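# Hang the ball-filled basket on the stand's peg

## Task

Lift the shallow basket by its cord handle and hang it on the peg of the stand. Keep every ball inside the basket; if any ball is outside it at the end, the task is failed.

## Robot and tools

Robot: two arms, left_arm and right_arm, each ending in a two-finger gripper. Base poses in the scene frame: left_arm at (-0.026, +0.254, +0.041) m, quat_wxyz (+1.000, 0, 0, -0.001); right_arm at (-0.010, -0.269, +0.002) m, quat_wxyz (+1.000, 0, 0, +0.025). A camera stand is fixed to the floor behind the arms.

Frames. The scene frame has its origin at table-top height, halfway between the nominal bases, +z up, +x out over the table, and left_arm on the +y side. Arm names do not match image left and right. Printed hand positions and orientations (end_effector_position in metres, end_effector_quat_wxyz) are in the scene frame and may be a few cm off, more at long reach. Offsets in commands are along each arm's own Hand target axes. The gripper's fingers point along its +z; they open and close along its y. The reported position is the point between the pads, about 1 cm short of the tips.

Row layout, shared by execute_actions and move: one flat list of 14 numbers, each in [-1, 1]: dx, dy, dz, rx, ry, rz, opening for left_arm, then the same seven for right_arm. Both arms always appear, even if one stays still. dx..rz are an offset from that arm's Hand target as it stood when the action or move began, not a pose; 1.0 equals 0.6 m or 180 degrees; rx, ry, rz form a single rotation vector. Sending the same offset twice moves the arm twice. Six zeros re-request the current Hand target. Opening is absolute: +1 fully open (0.094 m), -1 closed. A 0 opening is a real command (half open), so to keep a gripper as it is, repeat its present value (see Tool commands in the result).

execute_actions(actions, cameras): actions is a list of actions; each action is up to 15 rows, one per 1/30 s step; a short action repeats its last row to fill 15 steps. Every row in an action counts from the same start pose. Images come back only when actions is empty or cameras requests them. An empty list also returns the scene number and task.

move(target, speed, blend, opening_speed, grip_force, blocking, cameras): drives straight paths from the Hand targets. target is one 14-number row or a list of up to 15 rows; all rows are offsets from the same starting Hand targets. speed is in m/s, 0.002 to 2.9, default 0.25 (rotation capped at twice that in rad/s), one value or one per target. blend (m) rounds corners in a list; 0 stops at each point. opening_speed is per second on the -1..+1 scale, at least 0.2; use it to close gently. grip_force is newtons per pad, 10 to 50, one value or one per arm; it persists, and low values close slowly. blocking=false returns after about 0.5 s while motion continues. Paths end together, take at least 0.5 s and are cut off at 10 s. They do not avoid obstacles or the other arm. The result adds a move: line with the ending (done, off_target, moving, held, fault) and limits (paced = pose clipped, held = steps withheld). done means within 10 mm and 2 degrees at rest; it says nothing about contact.

wait(seconds 0 to 10): lets time pass holding commands; a running move continues. stop(): brakes the running move. zoom_image(camera, region [x0,y0,x1,y1] pixels, at most 504 by 504): enlarges part of the latest image from cam_high, cam_low, cam_left_wrist or cam_right_wrist (all 896x504). finished_scene(scene): ends the current scene for good; the goal must hold without the robot.

Reading results. Hand target is the last commanded pose after clipping; grippers often rest a few cm short from friction and load, which is not a sign of contact. The next command, even zeros, re-requests it; if still short, add the gap as an offset. Orientation commands are clipped to 40 degrees from the measured one per step. grip_measured uses the opening scale; empty it reads up to about 2.5 mm wide, and on a hard part reads slightly narrower than the part. Fingers track the command until pad force jumps to the limit, so closing gives no visible stop. grip_effort_nm is gripper motor effort (negative closing), offset and not zeroing at rest. Joint torques include the arm's weight; items 1 to 3 wrap at ±28 N m. Joint velocities may be omitted when all read within noise. Joint limits (rad): waist -2.618..3.054, shoulder 0..3.142, elbow 0..3.142 (straight at 2.901), wrist pitch -1.571..1.571, wrist yaw -1.571..1.571, wrist roll -2.094..2.094.

Cautions. Move slowly near contact; fast motion and targets deep past contact hit hard. Never let the grippers, wrist cameras or fingers touch the other arm; the clearance check will not stop that. Avoid paths near an arm's own base (posture can flip); go around. Near-straight arms overshoot. Keep loads short and avoid holding stretched or pushing into unreachable poses: motors heat, MOTOR HOT appears at 75 °C, a fault folds the arm at 90 °C and it drops at 100 °C. Do not drop the basket, tip the balls out, release moving parts, strain camera cables, or leave anything off the table. Loose objects may be nudged now and then; recheck with cameras before finishing.

Each tool is called after "Call:" as a command line: name --argument value for each argument, lists and objects as JSON in quotes; but a table of rows of numbers goes row by row, as --pt "numbers of a row", without its own name.

## Session

Call:
execute_actions --actions '[]'

Scene clock: 0.00 s.
left_arm: end_effector_position=(+0.3701, +0.3043, +0.1569) grip_measured=+1.000 grip_effort_nm=n/a end_effector_quat_wxyz=(+0.602, -0.092, +0.792, +0.049) | right_arm: end_effector_position=(+0.3970, -0.2283, +0.1270) grip_measured=+1.000 grip_effort_nm=n/a end_effector_quat_wxyz=(+0.617, -0.042, +0.785, +0.022)
Joint positions: left_arm=[0.072 1.502 0.361 0.865 -0.122 -0.07 0.094] | right_arm=[0.055 1.529 0.387 0.903 0.016 -0.014 0.094]
Joint velocities: within noise
Joint torques (N m): no reading
Motor temperatures (°C): left_arm=[24 33 44 43 30 26 32] | right_arm=[27 33 39 37 27 25 27]
Heat: left arm: 44 °C; right arm: 39 °C.
Hand target: left_arm +0.3700, +0.3044, +0.1561; +0.599, -0.093, +0.794, +0.049 | right_arm +0.3965, -0.2284, +0.1250; +0.613, -0.042, +0.788, +0.022
Tool commands: left_gripper/opening=+1.0 right_gripper/opening=+1.0

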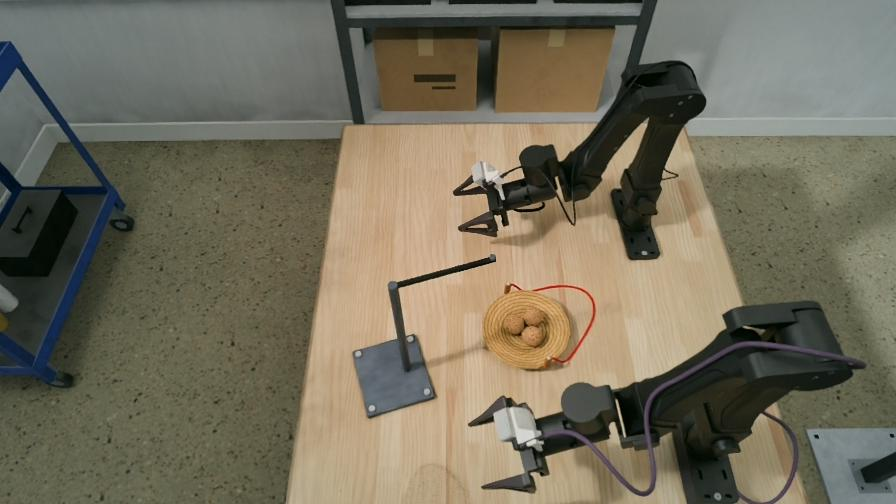

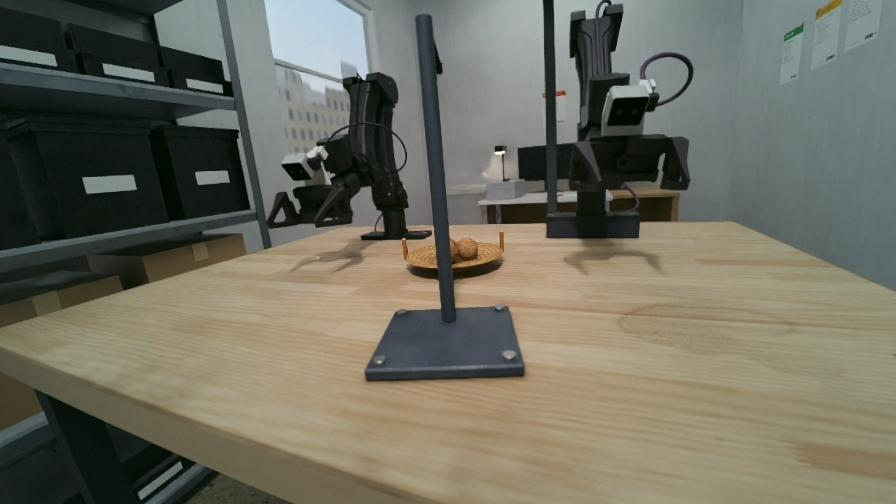

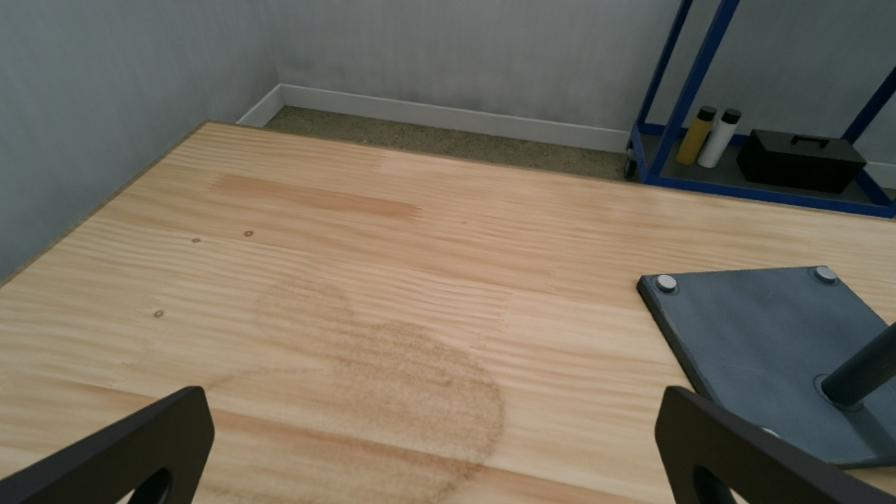

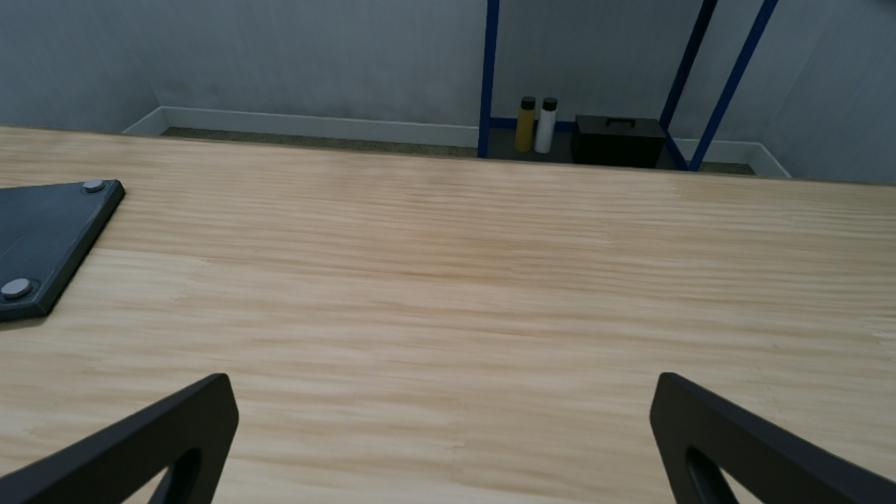

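Call:
zoom_image --camera "cam_high" --region '[340, 230, 620, 430]'

Call:
zoom_image --camera "cam_low" --region '[350, 0, 650, 300]'

Scaled by 1.800 from the camera's 896x504 image, which has a finer 1280x720 frame.

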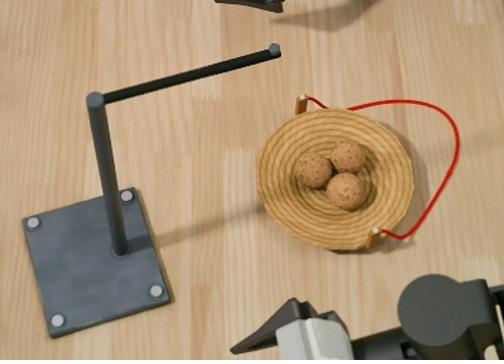

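Scaled by 1.680 from the camera's 896x504 image, which has a finer 1280x720 frame.

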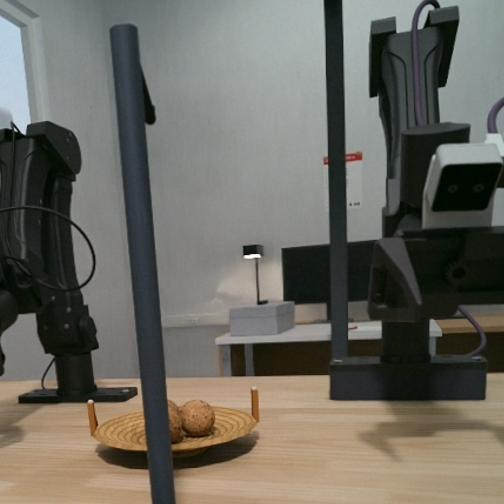

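Call:
move --target '[0.164,-0.529,-0.526,0.3721,0.2049,0.3027,0.3, 0,0,0,0,0,0,1]' --speed 0.3 --cameras '["all"]'

Scene clock: 185.37 s.
left_arm: end_effector_position=(+0.1132, -0.0705, +0.1580) grip_measured=+0.302 grip_effort_nm=-0.15 end_effector_quat_wxyz=(+0.215, +0.565, +0.782, -0.153) | right_arm: end_effector_position=(+0.3970, -0.2283, +0.1270) grip_measured=+1.000 grip_effort_nm=0.02 end_effector_quat_wxyz=(+0.617, -0.042, +0.785, +0.022)
Joint positions: left_arm=[-1.141 1.41 0.986 -0.616 0.051 0.096 0.061] | right_arm=[0.055 1.529 0.387 0.903 0.016 -0.014 0.094]
Joint torques (N m): left_arm=[-0.25 -4.44 9.85 1.07 0.13 0.09] | right_arm=[0.06 -6.34 6.08 1.56 0 -0.01]
Heat: left arm: 46 °C; right arm: 38 °C.
Hand target: left_arm +0.1119, -0.0743, +0.1597; +0.209, +0.572, +0.779, -0.153 | right_arm +0.3965, -0.2284, +0.1250; +0.613, -0.042, +0.788, +0.022
Off the commanded pose: left_arm 0.004 m, 1 deg | right_arm 0.002 m, 1 deg.
move: done

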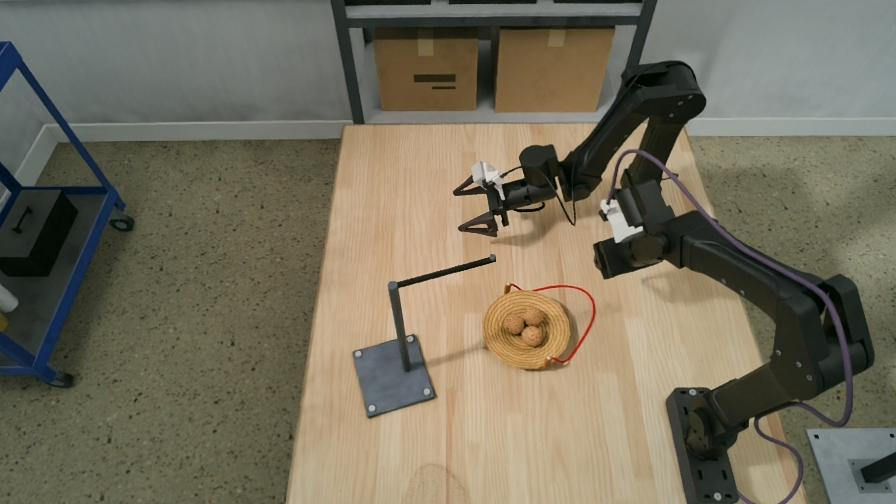

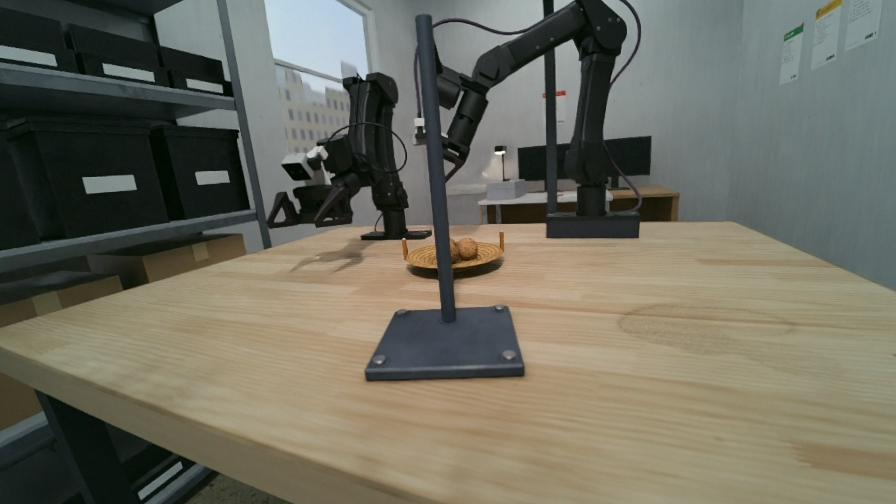

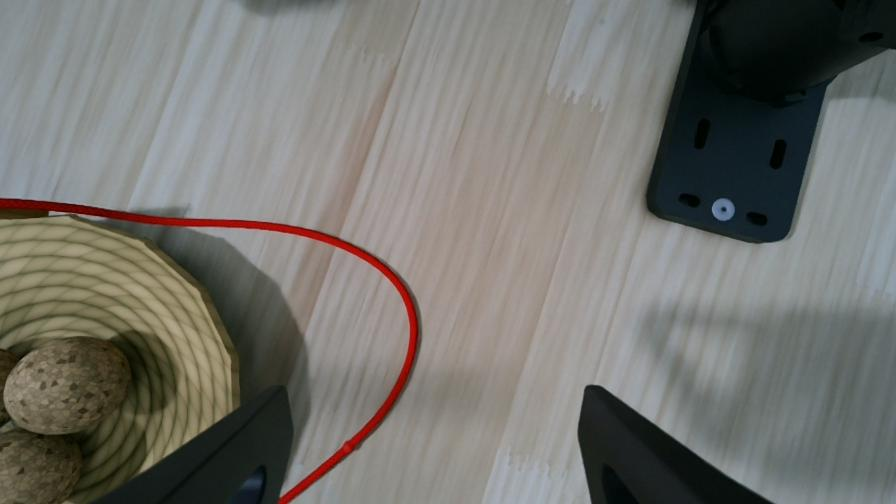

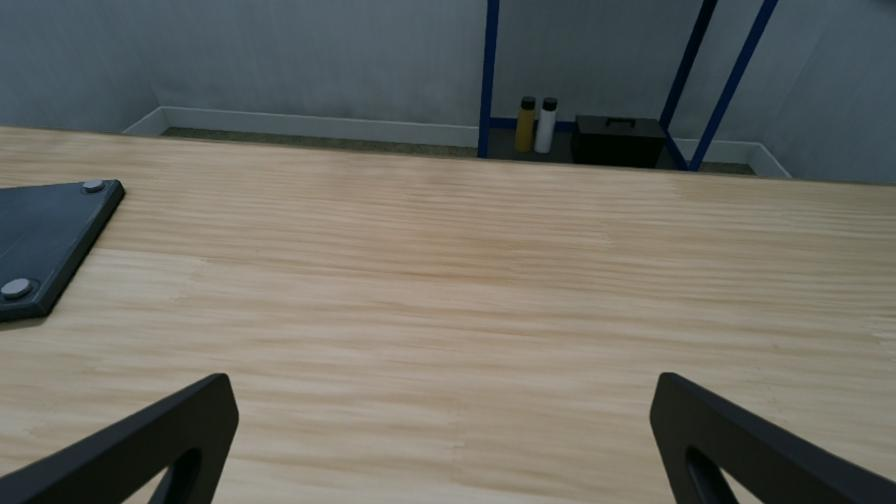

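Call:
zoom_image --camera "cam_left_wrist" --region '[0, 150, 500, 504]'

Call:
zoom_image --camera "cam_high" --region '[470, 260, 620, 390]'

Scaled by 1.008 from the camera's 896x504 image, which has a finer 1280x720 frame.

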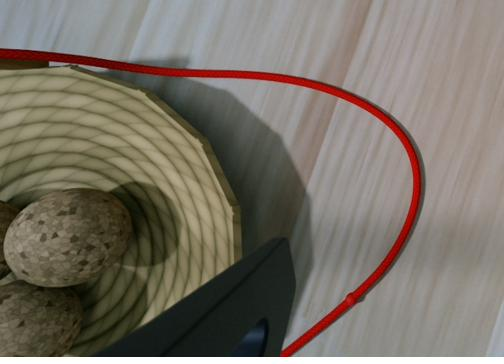

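Scaled by 3.360 from the camera's 896x504 image, which has a finer 1280x720 frame.

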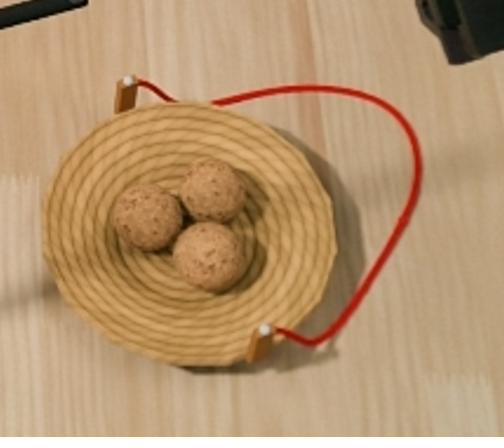

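Call:
move --target '[0.0857,0.0293,0.1965,0,0,0,0.3, 0,0,0,0,0,0,1]' --speed 0.15 --cameras '["all"]'

Scene clock: 227.90 s.
left_arm: end_effector_position=(+0.1334, -0.0855, +0.0403) grip_measured=+0.302 grip_effort_nm=-0.15 end_effector_quat_wxyz=(+0.215, +0.569, +0.779, -0.154) | right_arm: end_effector_position=(+0.3970, -0.2283, +0.1270) grip_measured=+1.000 grip_effort_nm=0.02 end_effector_quat_wxyz=(+0.617, -0.042, +0.785, +0.022)
Joint positions: left_arm=[-1.095 1.712 0.76 -0.091 0.079 0.144 0.061] | right_arm=[0.055 1.529 0.387 0.903 0.016 -0.014 0.094]
Joint torques (N m): left_arm=[0.55 -6.23 5.05 1.49 0.16 0.09] | right_arm=[0.08 -6.35 6.08 1.56 0.01 -0.01]
Heat: left arm: 46 °C; right arm: 37 °C.
Hand target: left_arm +0.1330, -0.0826, +0.0318; +0.209, +0.572, +0.779, -0.153 | right_arm +0.3965, -0.2284, +0.1250; +0.613, -0.042, +0.788, +0.022
Off the commanded pose: left_arm 0.009 m, 1 deg | right_arm 0.002 m, 1 deg.
move: done

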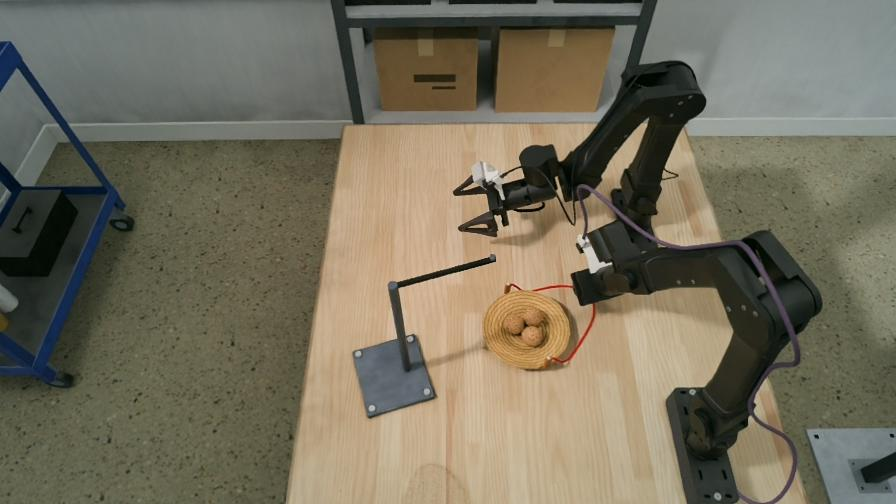

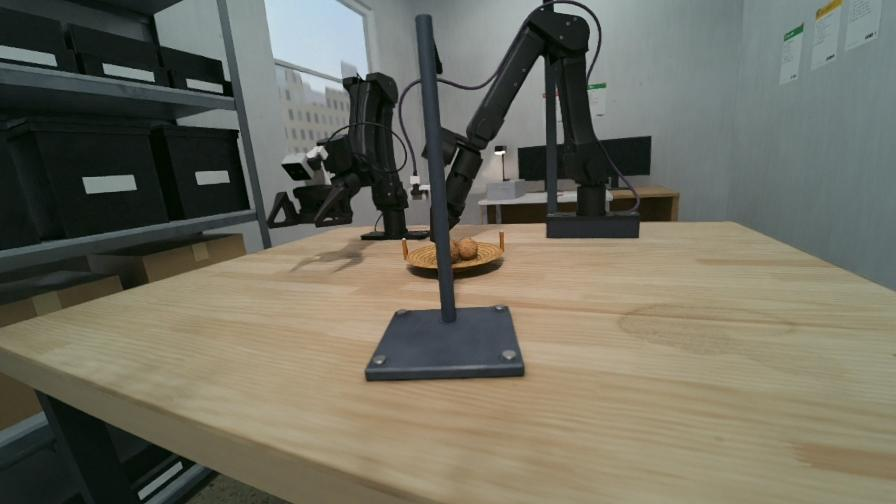

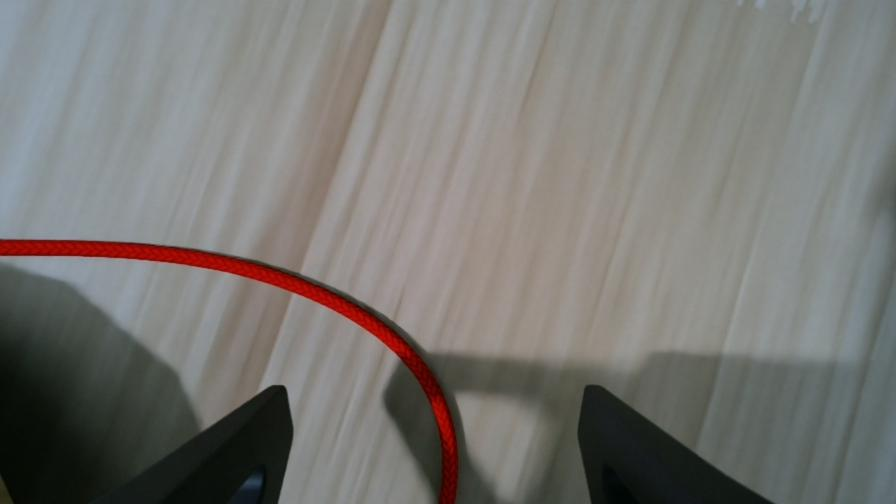

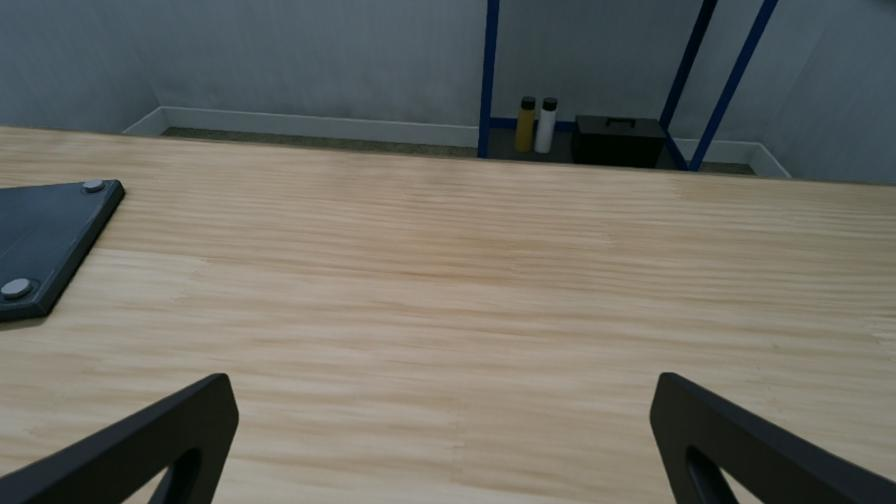

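Call:
move --target '[0.0497,-0.005,0.0135,0,0,0,0.3, 0,0,0,0,0,0,1]' --speed 0.08 --cameras '["cam_left_wrist"]'

Scene clock: 242.97 s.
left_arm: end_effector_position=(+0.1249, -0.0676, +0.0195) grip_measured=+0.302 grip_effort_nm=-0.14 end_effector_quat_wxyz=(+0.216, +0.569, +0.778, -0.155) | right_arm: end_effector_position=(+0.3970, -0.2283, +0.1270) grip_measured=+1.000 grip_effort_nm=0.02 end_effector_quat_wxyz=(+0.617, -0.042, +0.785, +0.022)
Joint positions: left_arm=[-1.092 1.712 0.642 0.032 0.081 0.148 0.061] | right_arm=[0.055 1.529 0.387 0.903 0.016 -0.014 0.094]
Joint torques (N m): left_arm=[0.58 -5.48 4.23 1.53 0.15 0.08] | right_arm=[0.03 -6.39 6.09 1.56 0.01 -0.01]
Heat: left arm: 45 °C; right arm: 37 °C.
Hand target: left_arm +0.1236, -0.0628, +0.0099; +0.209, +0.572, +0.779, -0.153 | right_arm +0.3965, -0.2284, +0.1250; +0.613, -0.042, +0.788, +0.022
Off the commanded pose: left_arm 0.011 m, 1 deg | right_arm 0.002 m, 1 deg.
move: off_target (left_arm)
Images, in order (width x height): cam_left_wrist 896x504.

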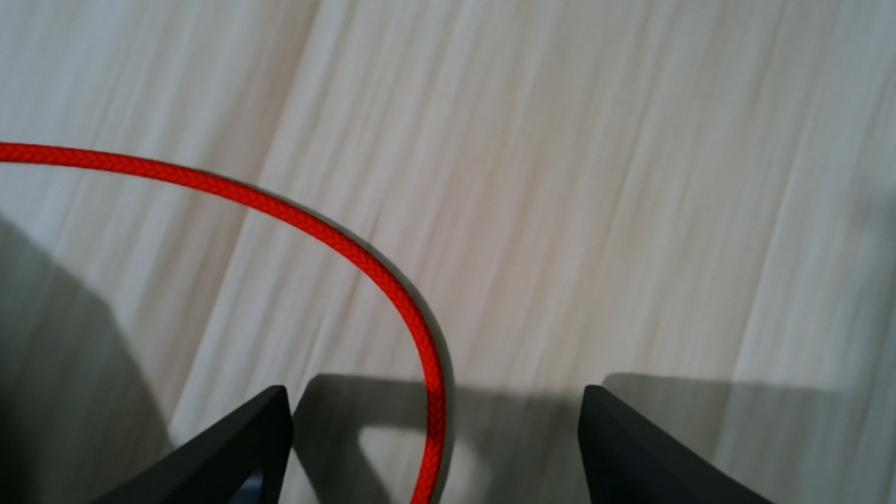

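Call:
move --target '[0.009,0.0,0.0142,0,0,0,0.3, 0,0,0,0,0,0,1]' --speed 0.05 --cameras '["cam_left_wrist"]'

Scene clock: 249.87 s.
left_arm: end_effector_position=(+0.1283, -0.0744, +0.0181) grip_measured=+0.302 grip_effort_nm=-0.14 end_effector_quat_wxyz=(+0.232, +0.568, +0.773, -0.163) | right_arm: end_effector_position=(+0.3970, -0.2283, +0.1270) grip_measured=+1.000 grip_effort_nm=0.02 end_effector_quat_wxyz=(+0.617, -0.042, +0.785, +0.022)
Joint positions: left_arm=[-1.092 1.734 0.633 0.099 0.082 0.149 0.061] | right_arm=[0.055 1.529 0.387 0.903 0.016 -0.014 0.094]
Joint torques (N m): left_arm=[0.59 -4.52 3.62 1.38 0.14 0.06] | right_arm=[0.08 -6.37 6.09 1.56 0.01 -0.01]
Heat: left arm: 44 °C; right arm: 37 °C.
Hand target: left_arm +0.1235, -0.0624, -0.0001; +0.209, +0.572, +0.779, -0.153 | right_arm +0.3965, -0.2284, +0.1250; +0.613, -0.042, +0.788, +0.022
Off the commanded pose: left_arm 0.022 m, 3 deg | right_arm 0.002 m, 1 deg.
move: off_target (left_arm)
Images, in order (width x height): cam_left_wrist 896x504.

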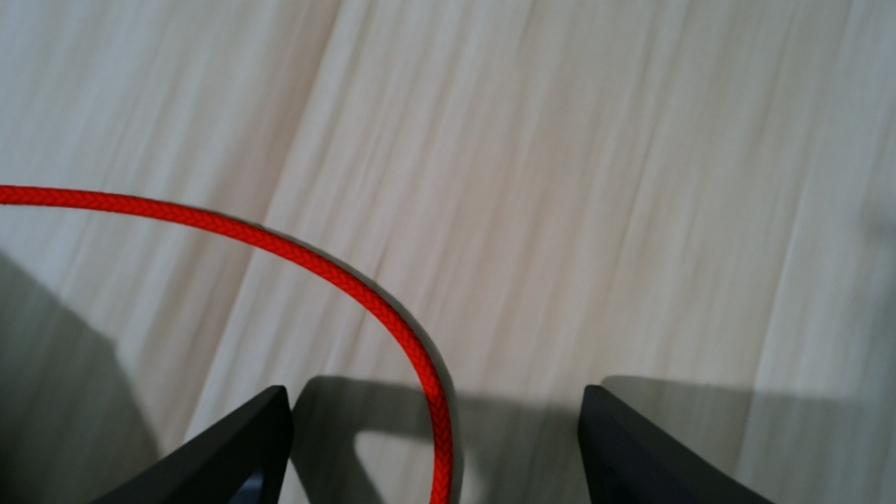

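Call:
move --target '[-0.0207,0.0,-0.0361,0,0.139,0,0.3, 0,0,0,0,0,0,1]' --speed 0.1 --cameras '["cam_left_wrist"]'

Scene clock: 265.50 s.
left_arm: end_effector_position=(+0.1241, -0.0608, +0.0291) grip_measured=+0.302 grip_effort_nm=-0.14 end_effector_quat_wxyz=(+0.043, +0.591, +0.804, -0.033) | right_arm: end_effector_position=(+0.3970, -0.2283, +0.1270) grip_measured=+1.000 grip_effort_nm=0.02 end_effector_quat_wxyz=(+0.617, -0.042, +0.785, +0.022)
Joint positions: left_arm=[-1.118 1.902 1.116 -0.678 0.018 0.147 0.061] | right_arm=[0.055 1.529 0.387 0.903 0.016 -0.014 0.094]
Joint torques (N m): left_arm=[-0.5 -7.36 7.87 0.27 -0.02 -0.07] | right_arm=[0.09 -6.35 6.06 1.56 0.01 -0.02]
Heat: left arm: 44 °C; right arm: 37 °C.
Hand target: left_arm +0.1235, -0.0624, +0.0249; +0.035, +0.591, +0.805, -0.025 | right_arm +0.3965, -0.2284, +0.1250; +0.613, -0.042, +0.788, +0.022
Off the commanded pose: left_arm 0.005 m, 1 deg | right_arm 0.002 m, 1 deg.
move: done
Images, in order (width x height): cam_left_wrist 896x504.

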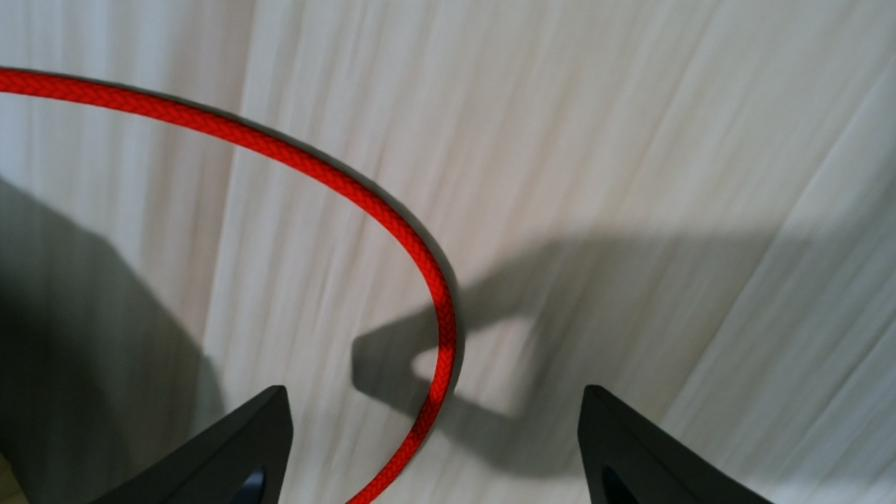

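Call:
move --target '[0.0025,-0.0053,0.0298,0,0,0,0.3, 0,0,0,0,0,0,1]' --speed 0.05 --cameras '["cam_left_wrist"]'

Scene clock: 274.10 s.
left_arm: end_effector_position=(+0.1225, -0.0648, +0.0179) grip_measured=+0.302 grip_effort_nm=-0.14 end_effector_quat_wxyz=(+0.041, +0.592, +0.805, -0.032) | right_arm: end_effector_position=(+0.3970, -0.2283, +0.1270) grip_measured=+1.000 grip_effort_nm=0.02 end_effector_quat_wxyz=(+0.617, -0.042, +0.785, +0.022)
Joint positions: left_arm=[-1.127 1.939 1.116 -0.646 0.017 0.138 0.061] | right_arm=[0.055 1.529 0.387 0.903 0.016 -0.014 0.094]
Joint torques (N m): left_arm=[-0.5 -7.62 5.09 0.61 -0.02 -0.07] | right_arm=[0.03 -6.35 6.06 1.57 0.01 -0.01]
Motor temperatures (°C): left_arm=[24 32 45 38 27 26 29] | right_arm=[26 31 37 37 24 24 25]
Heat: left arm: 45 °C; right arm: 37 °C.
Hand target: left_arm +0.1205, -0.0634, +0.0069; +0.035, +0.591, +0.805, -0.025 | right_arm +0.3965, -0.2284, +0.1250; +0.613, -0.042, +0.788, +0.022
Off the commanded pose: left_arm 0.011 m, 1 deg | right_arm 0.002 m, 1 deg.
move: off_target (left_arm)
Images, in order (width x height): cam_left_wrist 896x504.

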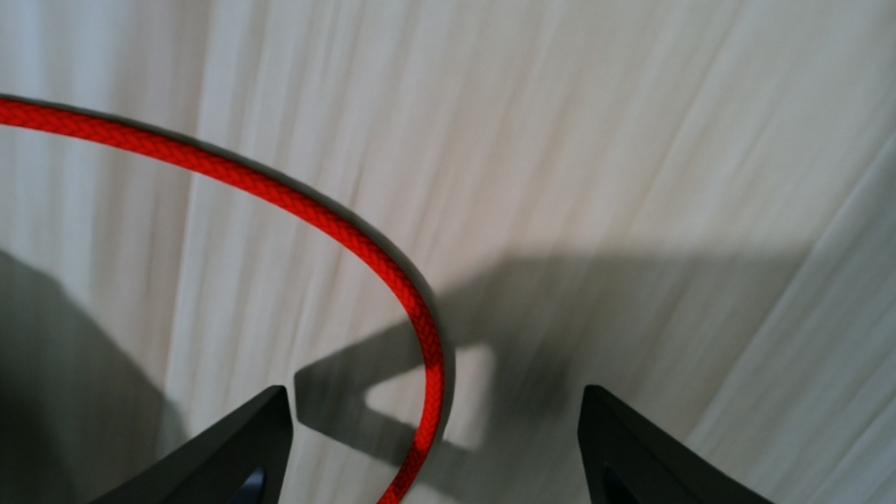

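Call:
move --target '[0.0012,0,0.0133,0,0,0,0.3, 0,0,0,0,0,0,1]' --speed 0.05 --cameras '["cam_left_wrist"]'

Scene clock: 278.97 s.
left_arm: end_effector_position=(+0.1242, -0.0673, +0.0149) grip_measured=+0.302 grip_effort_nm=-0.14 end_effector_quat_wxyz=(+0.045, +0.591, +0.805, -0.033) | right_arm: end_effector_position=(+0.3970, -0.2283, +0.1270) grip_measured=+1.000 grip_effort_nm=0.02 end_effector_quat_wxyz=(+0.617, -0.042, +0.785, +0.022)
Joint positions: left_arm=[-1.127 1.949 1.116 -0.628 0.015 0.137 0.061] | right_arm=[0.055 1.529 0.387 0.903 0.016 -0.014 0.094]
Joint torques (N m): left_arm=[-0.49 -7.12 4.1 0.8 0.01 -0.07] | right_arm=[0.05 -6.38 6.04 1.57 0 -0.01]
Heat: left arm: 45 °C; right arm: 37 °C.
Hand target: left_arm +0.1205, -0.0634, -0.0011; +0.035, +0.591, +0.805, -0.025 | right_arm +0.3965, -0.2284, +0.1250; +0.613, -0.042, +0.788, +0.022
Off the commanded pose: left_arm 0.017 m, 1 deg | right_arm 0.002 m, 1 deg.
move: off_target (left_arm)
Images, in order (width x height): cam_left_wrist 896x504.

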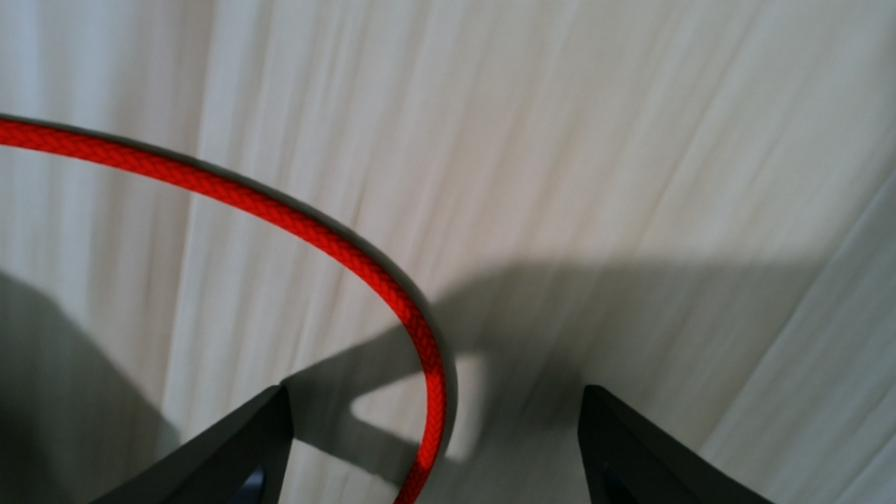

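Call:
move --target '[0,0,0,0,0,0,-1, 0,0,0,0,0,0,1]' --opening_speed 1.0 --cameras '["cam_left_wrist"]'

Scene clock: 285.43 s.
left_arm: end_effector_position=(+0.1267, -0.0695, +0.0145) grip_measured=-0.968 grip_effort_nm=-0.99 end_effector_quat_wxyz=(+0.052, +0.591, +0.805, -0.032) | right_arm: end_effector_position=(+0.3970, -0.2283, +0.1270) grip_measured=+1.000 grip_effort_nm=0.02 end_effector_quat_wxyz=(+0.617, -0.042, +0.785, +0.022)
Joint positions: left_arm=[-1.127 1.951 1.116 -0.615 0.008 0.136 0.001] | right_arm=[0.055 1.529 0.387 0.903 0.016 -0.014 0.094]
Joint torques (N m): left_arm=[-0.47 -7.34 4.12 0.66 0.07 -0.06] | right_arm=[0.08 -6.37 6.06 1.56 0 -0.01]
Heat: left arm: 45 °C; right arm: 37 °C.
Hand target: left_arm +0.1204, -0.0634, -0.0012; +0.035, +0.591, +0.805, -0.025 | right_arm +0.3965, -0.2284, +0.1250; +0.613, -0.042, +0.788, +0.022
Off the commanded pose: left_arm 0.018 m, 2 deg | right_arm 0.002 m, 1 deg.
move: off_target (left_arm)
Images, in order (width x height): cam_left_wrist 896x504.

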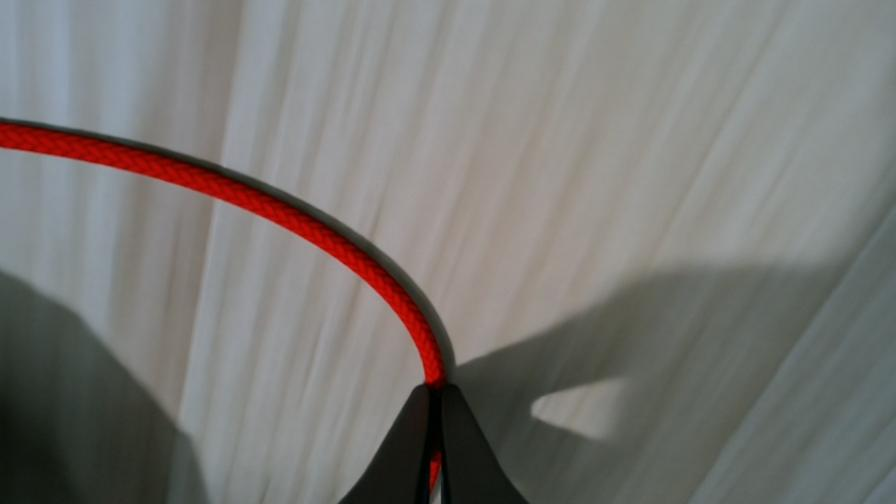

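Call:
move --target '[-0.0087,0,-0.0996,0,0,0,-1, 0,0,0,0,0,0,1]' --speed 0.1 --cameras '["cam_left_wrist","cam_high"]'

Scene clock: 292.20 s.
left_arm: end_effector_position=(+0.1210, -0.0574, +0.0465) grip_measured=-0.972 grip_effort_nm=-1.05 end_effector_quat_wxyz=(+0.024, +0.591, +0.806, -0.017) | right_arm: end_effector_position=(+0.3970, -0.2283, +0.1270) grip_measured=+1.000 grip_effort_nm=0.02 end_effector_quat_wxyz=(+0.617, -0.042, +0.785, +0.022)
Joint positions: left_arm=[-1.127 1.894 1.188 -0.806 0.008 0.136 0.001] | right_arm=[0.055 1.529 0.387 0.903 0.016 -0.014 0.094]
Joint torques (N m): left_arm=[-0.5 -12.52 7.58 0.15 0.08 -0.07] | right_arm=[0.09 -6.34 6.02 1.56 0 -0.01]
Heat: left arm: 45 °C; right arm: 37 °C.
Hand target: left_arm +0.1204, -0.0633, +0.0588; +0.035, +0.591, +0.805, -0.025 | right_arm +0.3965, -0.2284, +0.1250; +0.613, -0.042, +0.788, +0.022
Off the commanded pose: left_arm 0.014 m, 2 deg | right_arm 0.002 m, 1 deg.
move: off_target (left_arm)
Images, in order (width x height): cam_high 896x504, cam_left_wrist 896x504.

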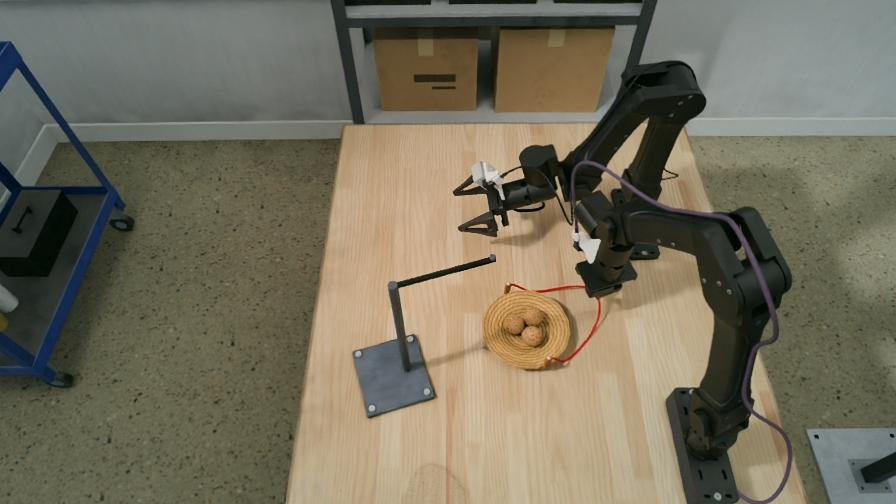

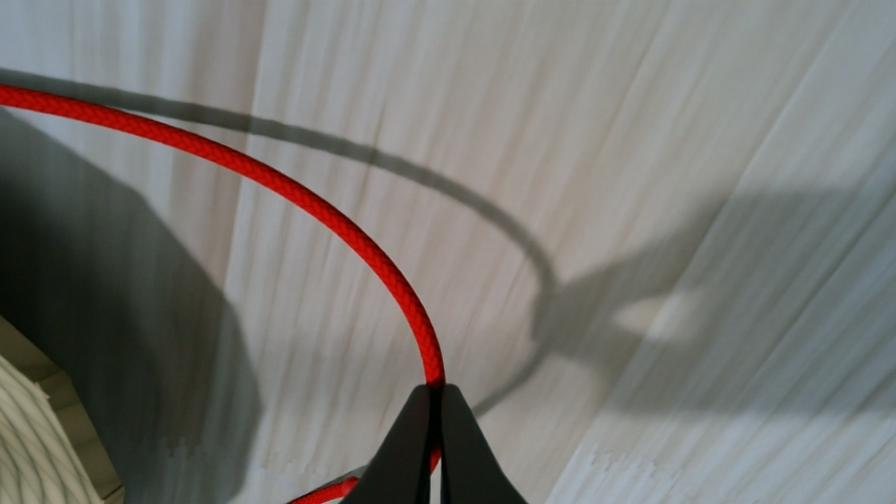

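Call:
move --pt "0.001 0.1437 -0.1355 0 0 0 -1 0 0 0 0 0 0 1" --pt "0.009 0.2568 -0.237 0 0 0 -1 0 0 0 0 0 0 1" --speed 0.15 --blend '[0.03,0]' --cameras '["all"]'

Scene clock: 304.43 s.
left_arm: end_effector_position=(+0.2627, +0.0024, +0.2042) grip_measured=-0.972 grip_effort_nm=-1.05 end_effector_quat_wxyz=(+0.048, +0.587, +0.808, -0.021) | right_arm: end_effector_position=(+0.3970, -0.2283, +0.1270) grip_measured=+1.000 grip_effort_nm=0.02 end_effector_quat_wxyz=(+0.617, -0.042, +0.785, +0.022)
Joint positions: left_arm=[-0.701 1.918 1.861 -1.415 0.035 0.551 0.001] | right_arm=[0.055 1.529 0.387 0.903 0.016 -0.014 0.094]
Joint torques (N m): left_arm=[-0.06 -8.28 8.76 0.18 0.15 0.08] | right_arm=[0.02 -6.37 6.05 1.56 0.01 -0.02]
Heat: left arm: 45 °C; right arm: 37 °C.
Hand target: left_arm +0.2621, -0.0003, +0.2000; +0.035, +0.591, +0.805, -0.025 | right_arm +0.3965, -0.2284, +0.1250; +0.613, -0.042, +0.788, +0.022
Off the commanded pose: left_arm 0.005 m, 2 deg | right_arm 0.002 m, 1 deg.
move: done

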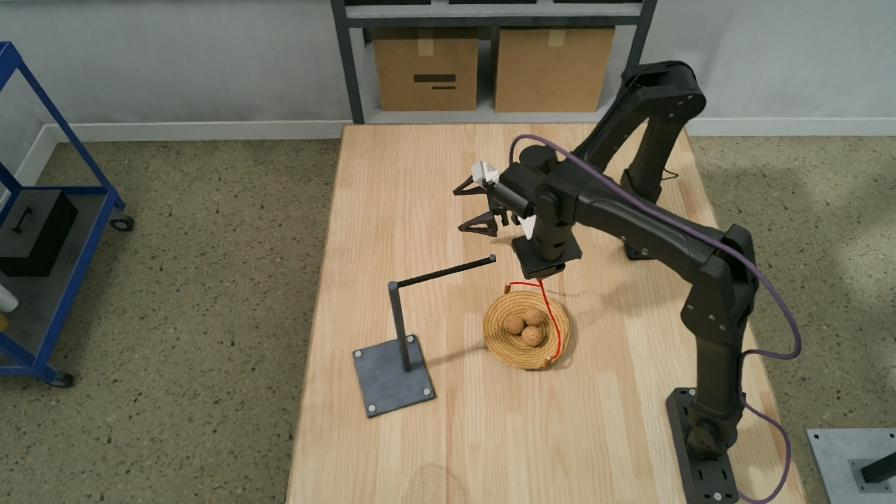

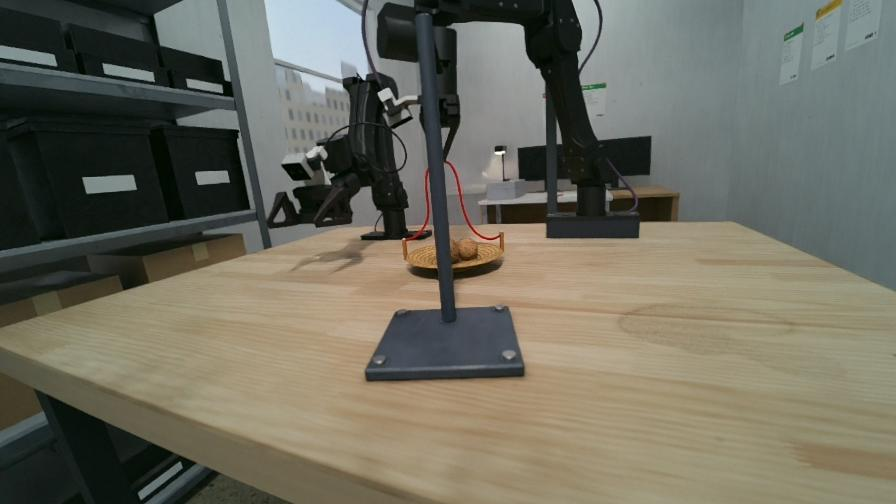

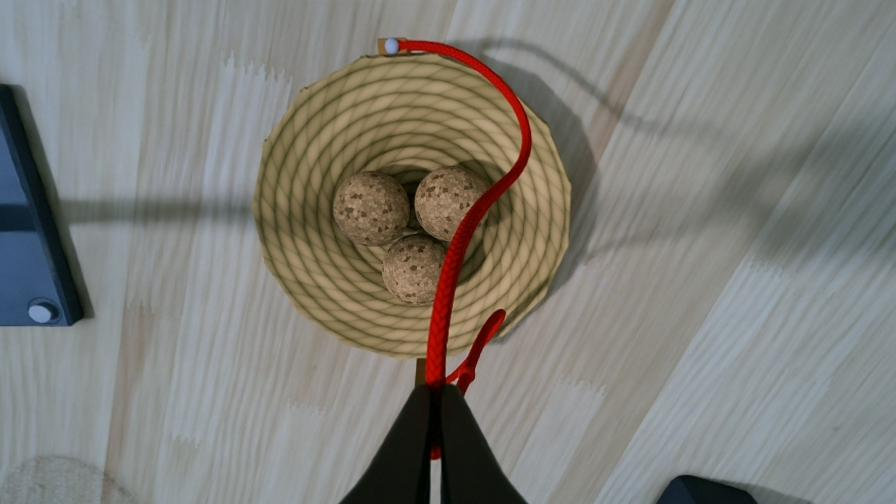

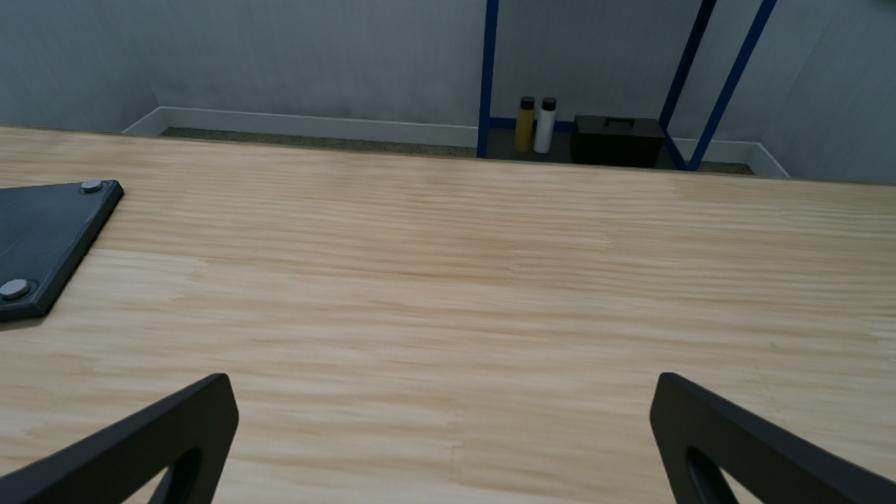

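Call:
move --target '[-0.0102,0.029,-0.0912,0,0,0,-1, 0,0,0,0,0,0,1]' --speed 0.08 --cameras '["cam_left_wrist","cam_low"]'

Scene clock: 317.13 s.
left_arm: end_effector_position=(+0.2800, +0.0023, +0.2481) grip_measured=-0.972 grip_effort_nm=-1.05 end_effector_quat_wxyz=(+0.082, +0.587, +0.805, -0.022) | right_arm: end_effector_position=(+0.3970, -0.2283, +0.1270) grip_measured=+1.000 grip_effort_nm=0.02 end_effector_quat_wxyz=(+0.617, -0.042, +0.785, +0.022)
Joint positions: left_arm=[-0.671 1.956 2.086 -1.535 0.038 0.583 0.001] | right_arm=[0.055 1.529 0.387 0.903 0.016 -0.014 0.094]
Joint torques (N m): left_arm=[0.53 -11.28 8.43 0.33 0.16 0.08] | right_arm=[0.08 -6.35 6.04 1.56 0.01 -0.01]
Heat: left arm: 45 °C; right arm: 37 °C.
Hand target: left_arm +0.2791, +0.0036, +0.2551; +0.035, +0.591, +0.805, -0.025 | right_arm +0.3965, -0.2284, +0.1250; +0.613, -0.042, +0.788, +0.022
Off the commanded pose: left_arm 0.007 m, 5 deg | right_arm 0.002 m, 1 deg.
joint sent to its limit (left arm) — joint 4 (wrist pitch), lower limit. The joint targets are off in orientation, not in position.
move: off_target (left_arm)
Images, in order (width x height): cam_low 896x504, cam_left_wrist 896x504.

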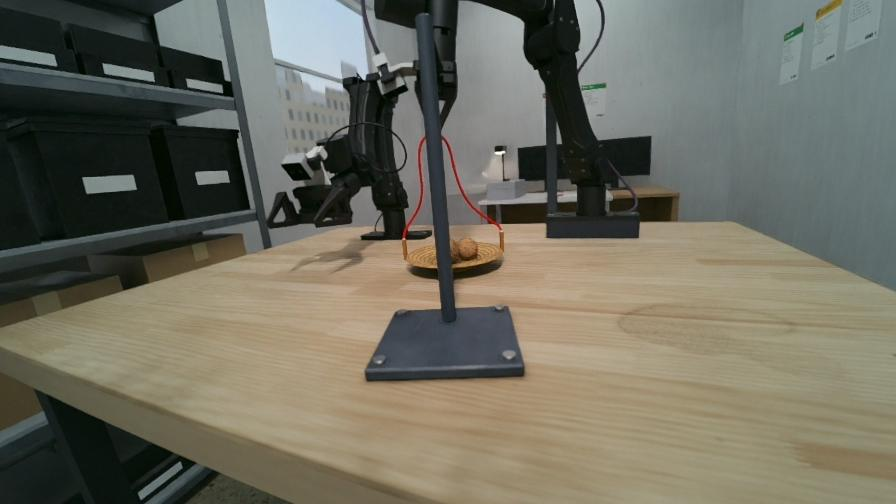

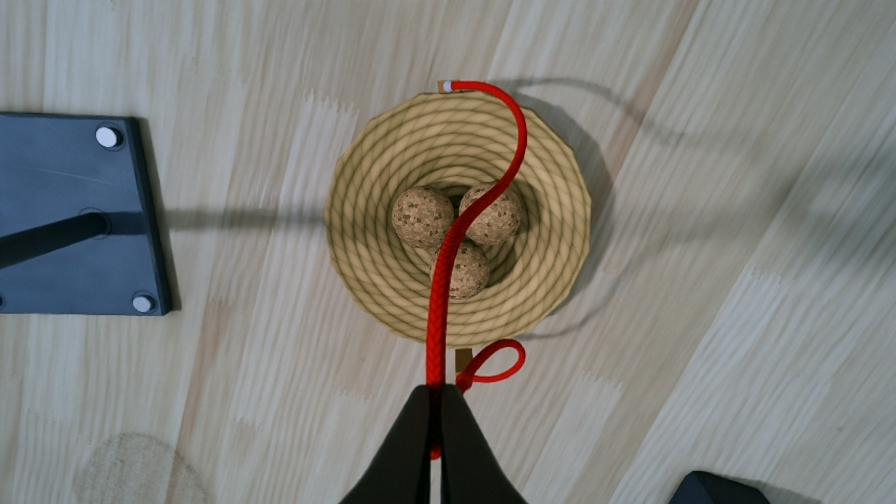

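Call:
move --target '[-0.0035,-0.009,-0.033,0,-0.128,0,-1, 0,0,0,0,0,0,1]' --speed 0.1 --cameras '["cam_left_wrist","cam_low"]'

Scene clock: 327.07 s.
left_arm: end_effector_position=(+0.2770, +0.0000, +0.2672) grip_measured=-0.972 grip_effort_nm=-1.05 end_effector_quat_wxyz=(+0.180, +0.572, +0.788, -0.137) | right_arm: end_effector_position=(+0.3970, -0.2283, +0.1270) grip_measured=+1.000 grip_effort_nm=0.02 end_effector_quat_wxyz=(+0.617, -0.042, +0.785, +0.022)
Joint positions: left_arm=[-0.566 1.745 1.809 -1.277 0.292 0.635 0.001] | right_arm=[0.055 1.529 0.387 0.903 0.016 -0.014 0.094]
Joint torques (N m): left_arm=[0.51 -12.53 5.48 1.08 0.36 0.09] | right_arm=[0.08 -6.39 6.02 1.57 0 -0.02]
Heat: left arm: 45 °C; right arm: 37 °C.
Hand target: left_arm +0.2740, +0.0015, +0.2751; +0.195, +0.574, +0.782, -0.143 | right_arm +0.3965, -0.2284, +0.1250; +0.613, -0.042, +0.788, +0.022
Off the commanded pose: left_arm 0.009 m, 2 deg | right_arm 0.002 m, 1 deg.
move: done
Images, in order (width x height): cam_low 896x504, cam_left_wrist 896x504.

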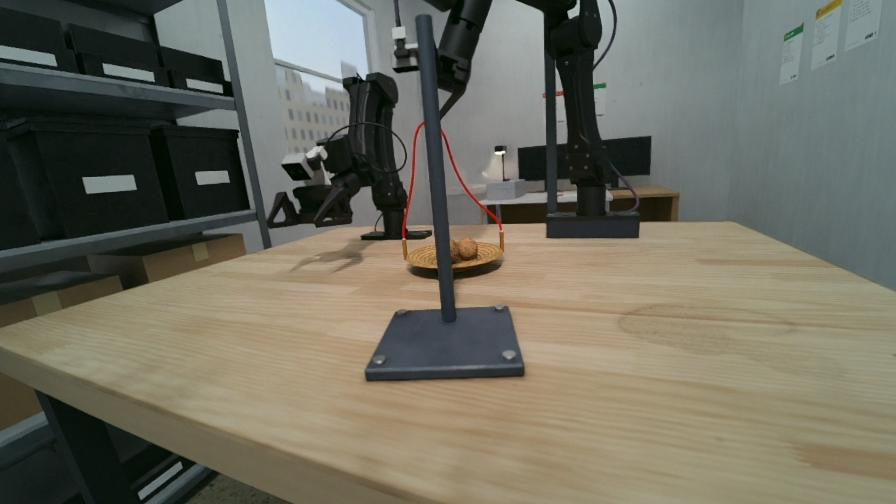

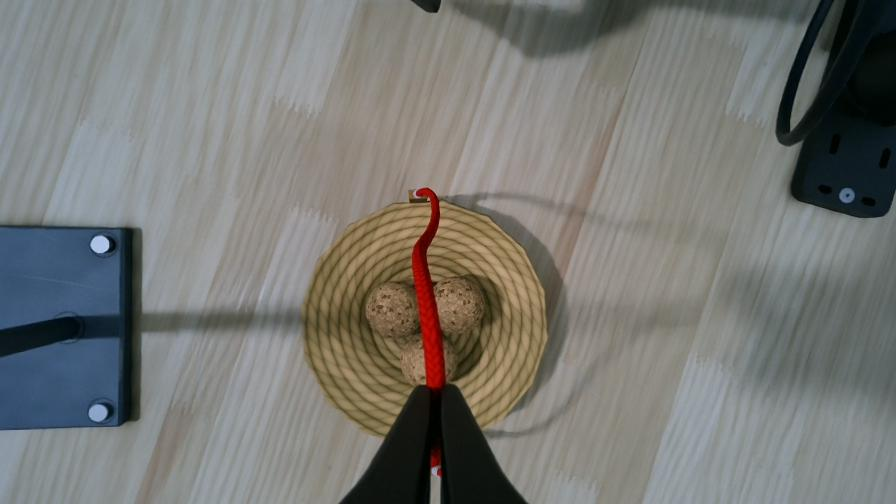

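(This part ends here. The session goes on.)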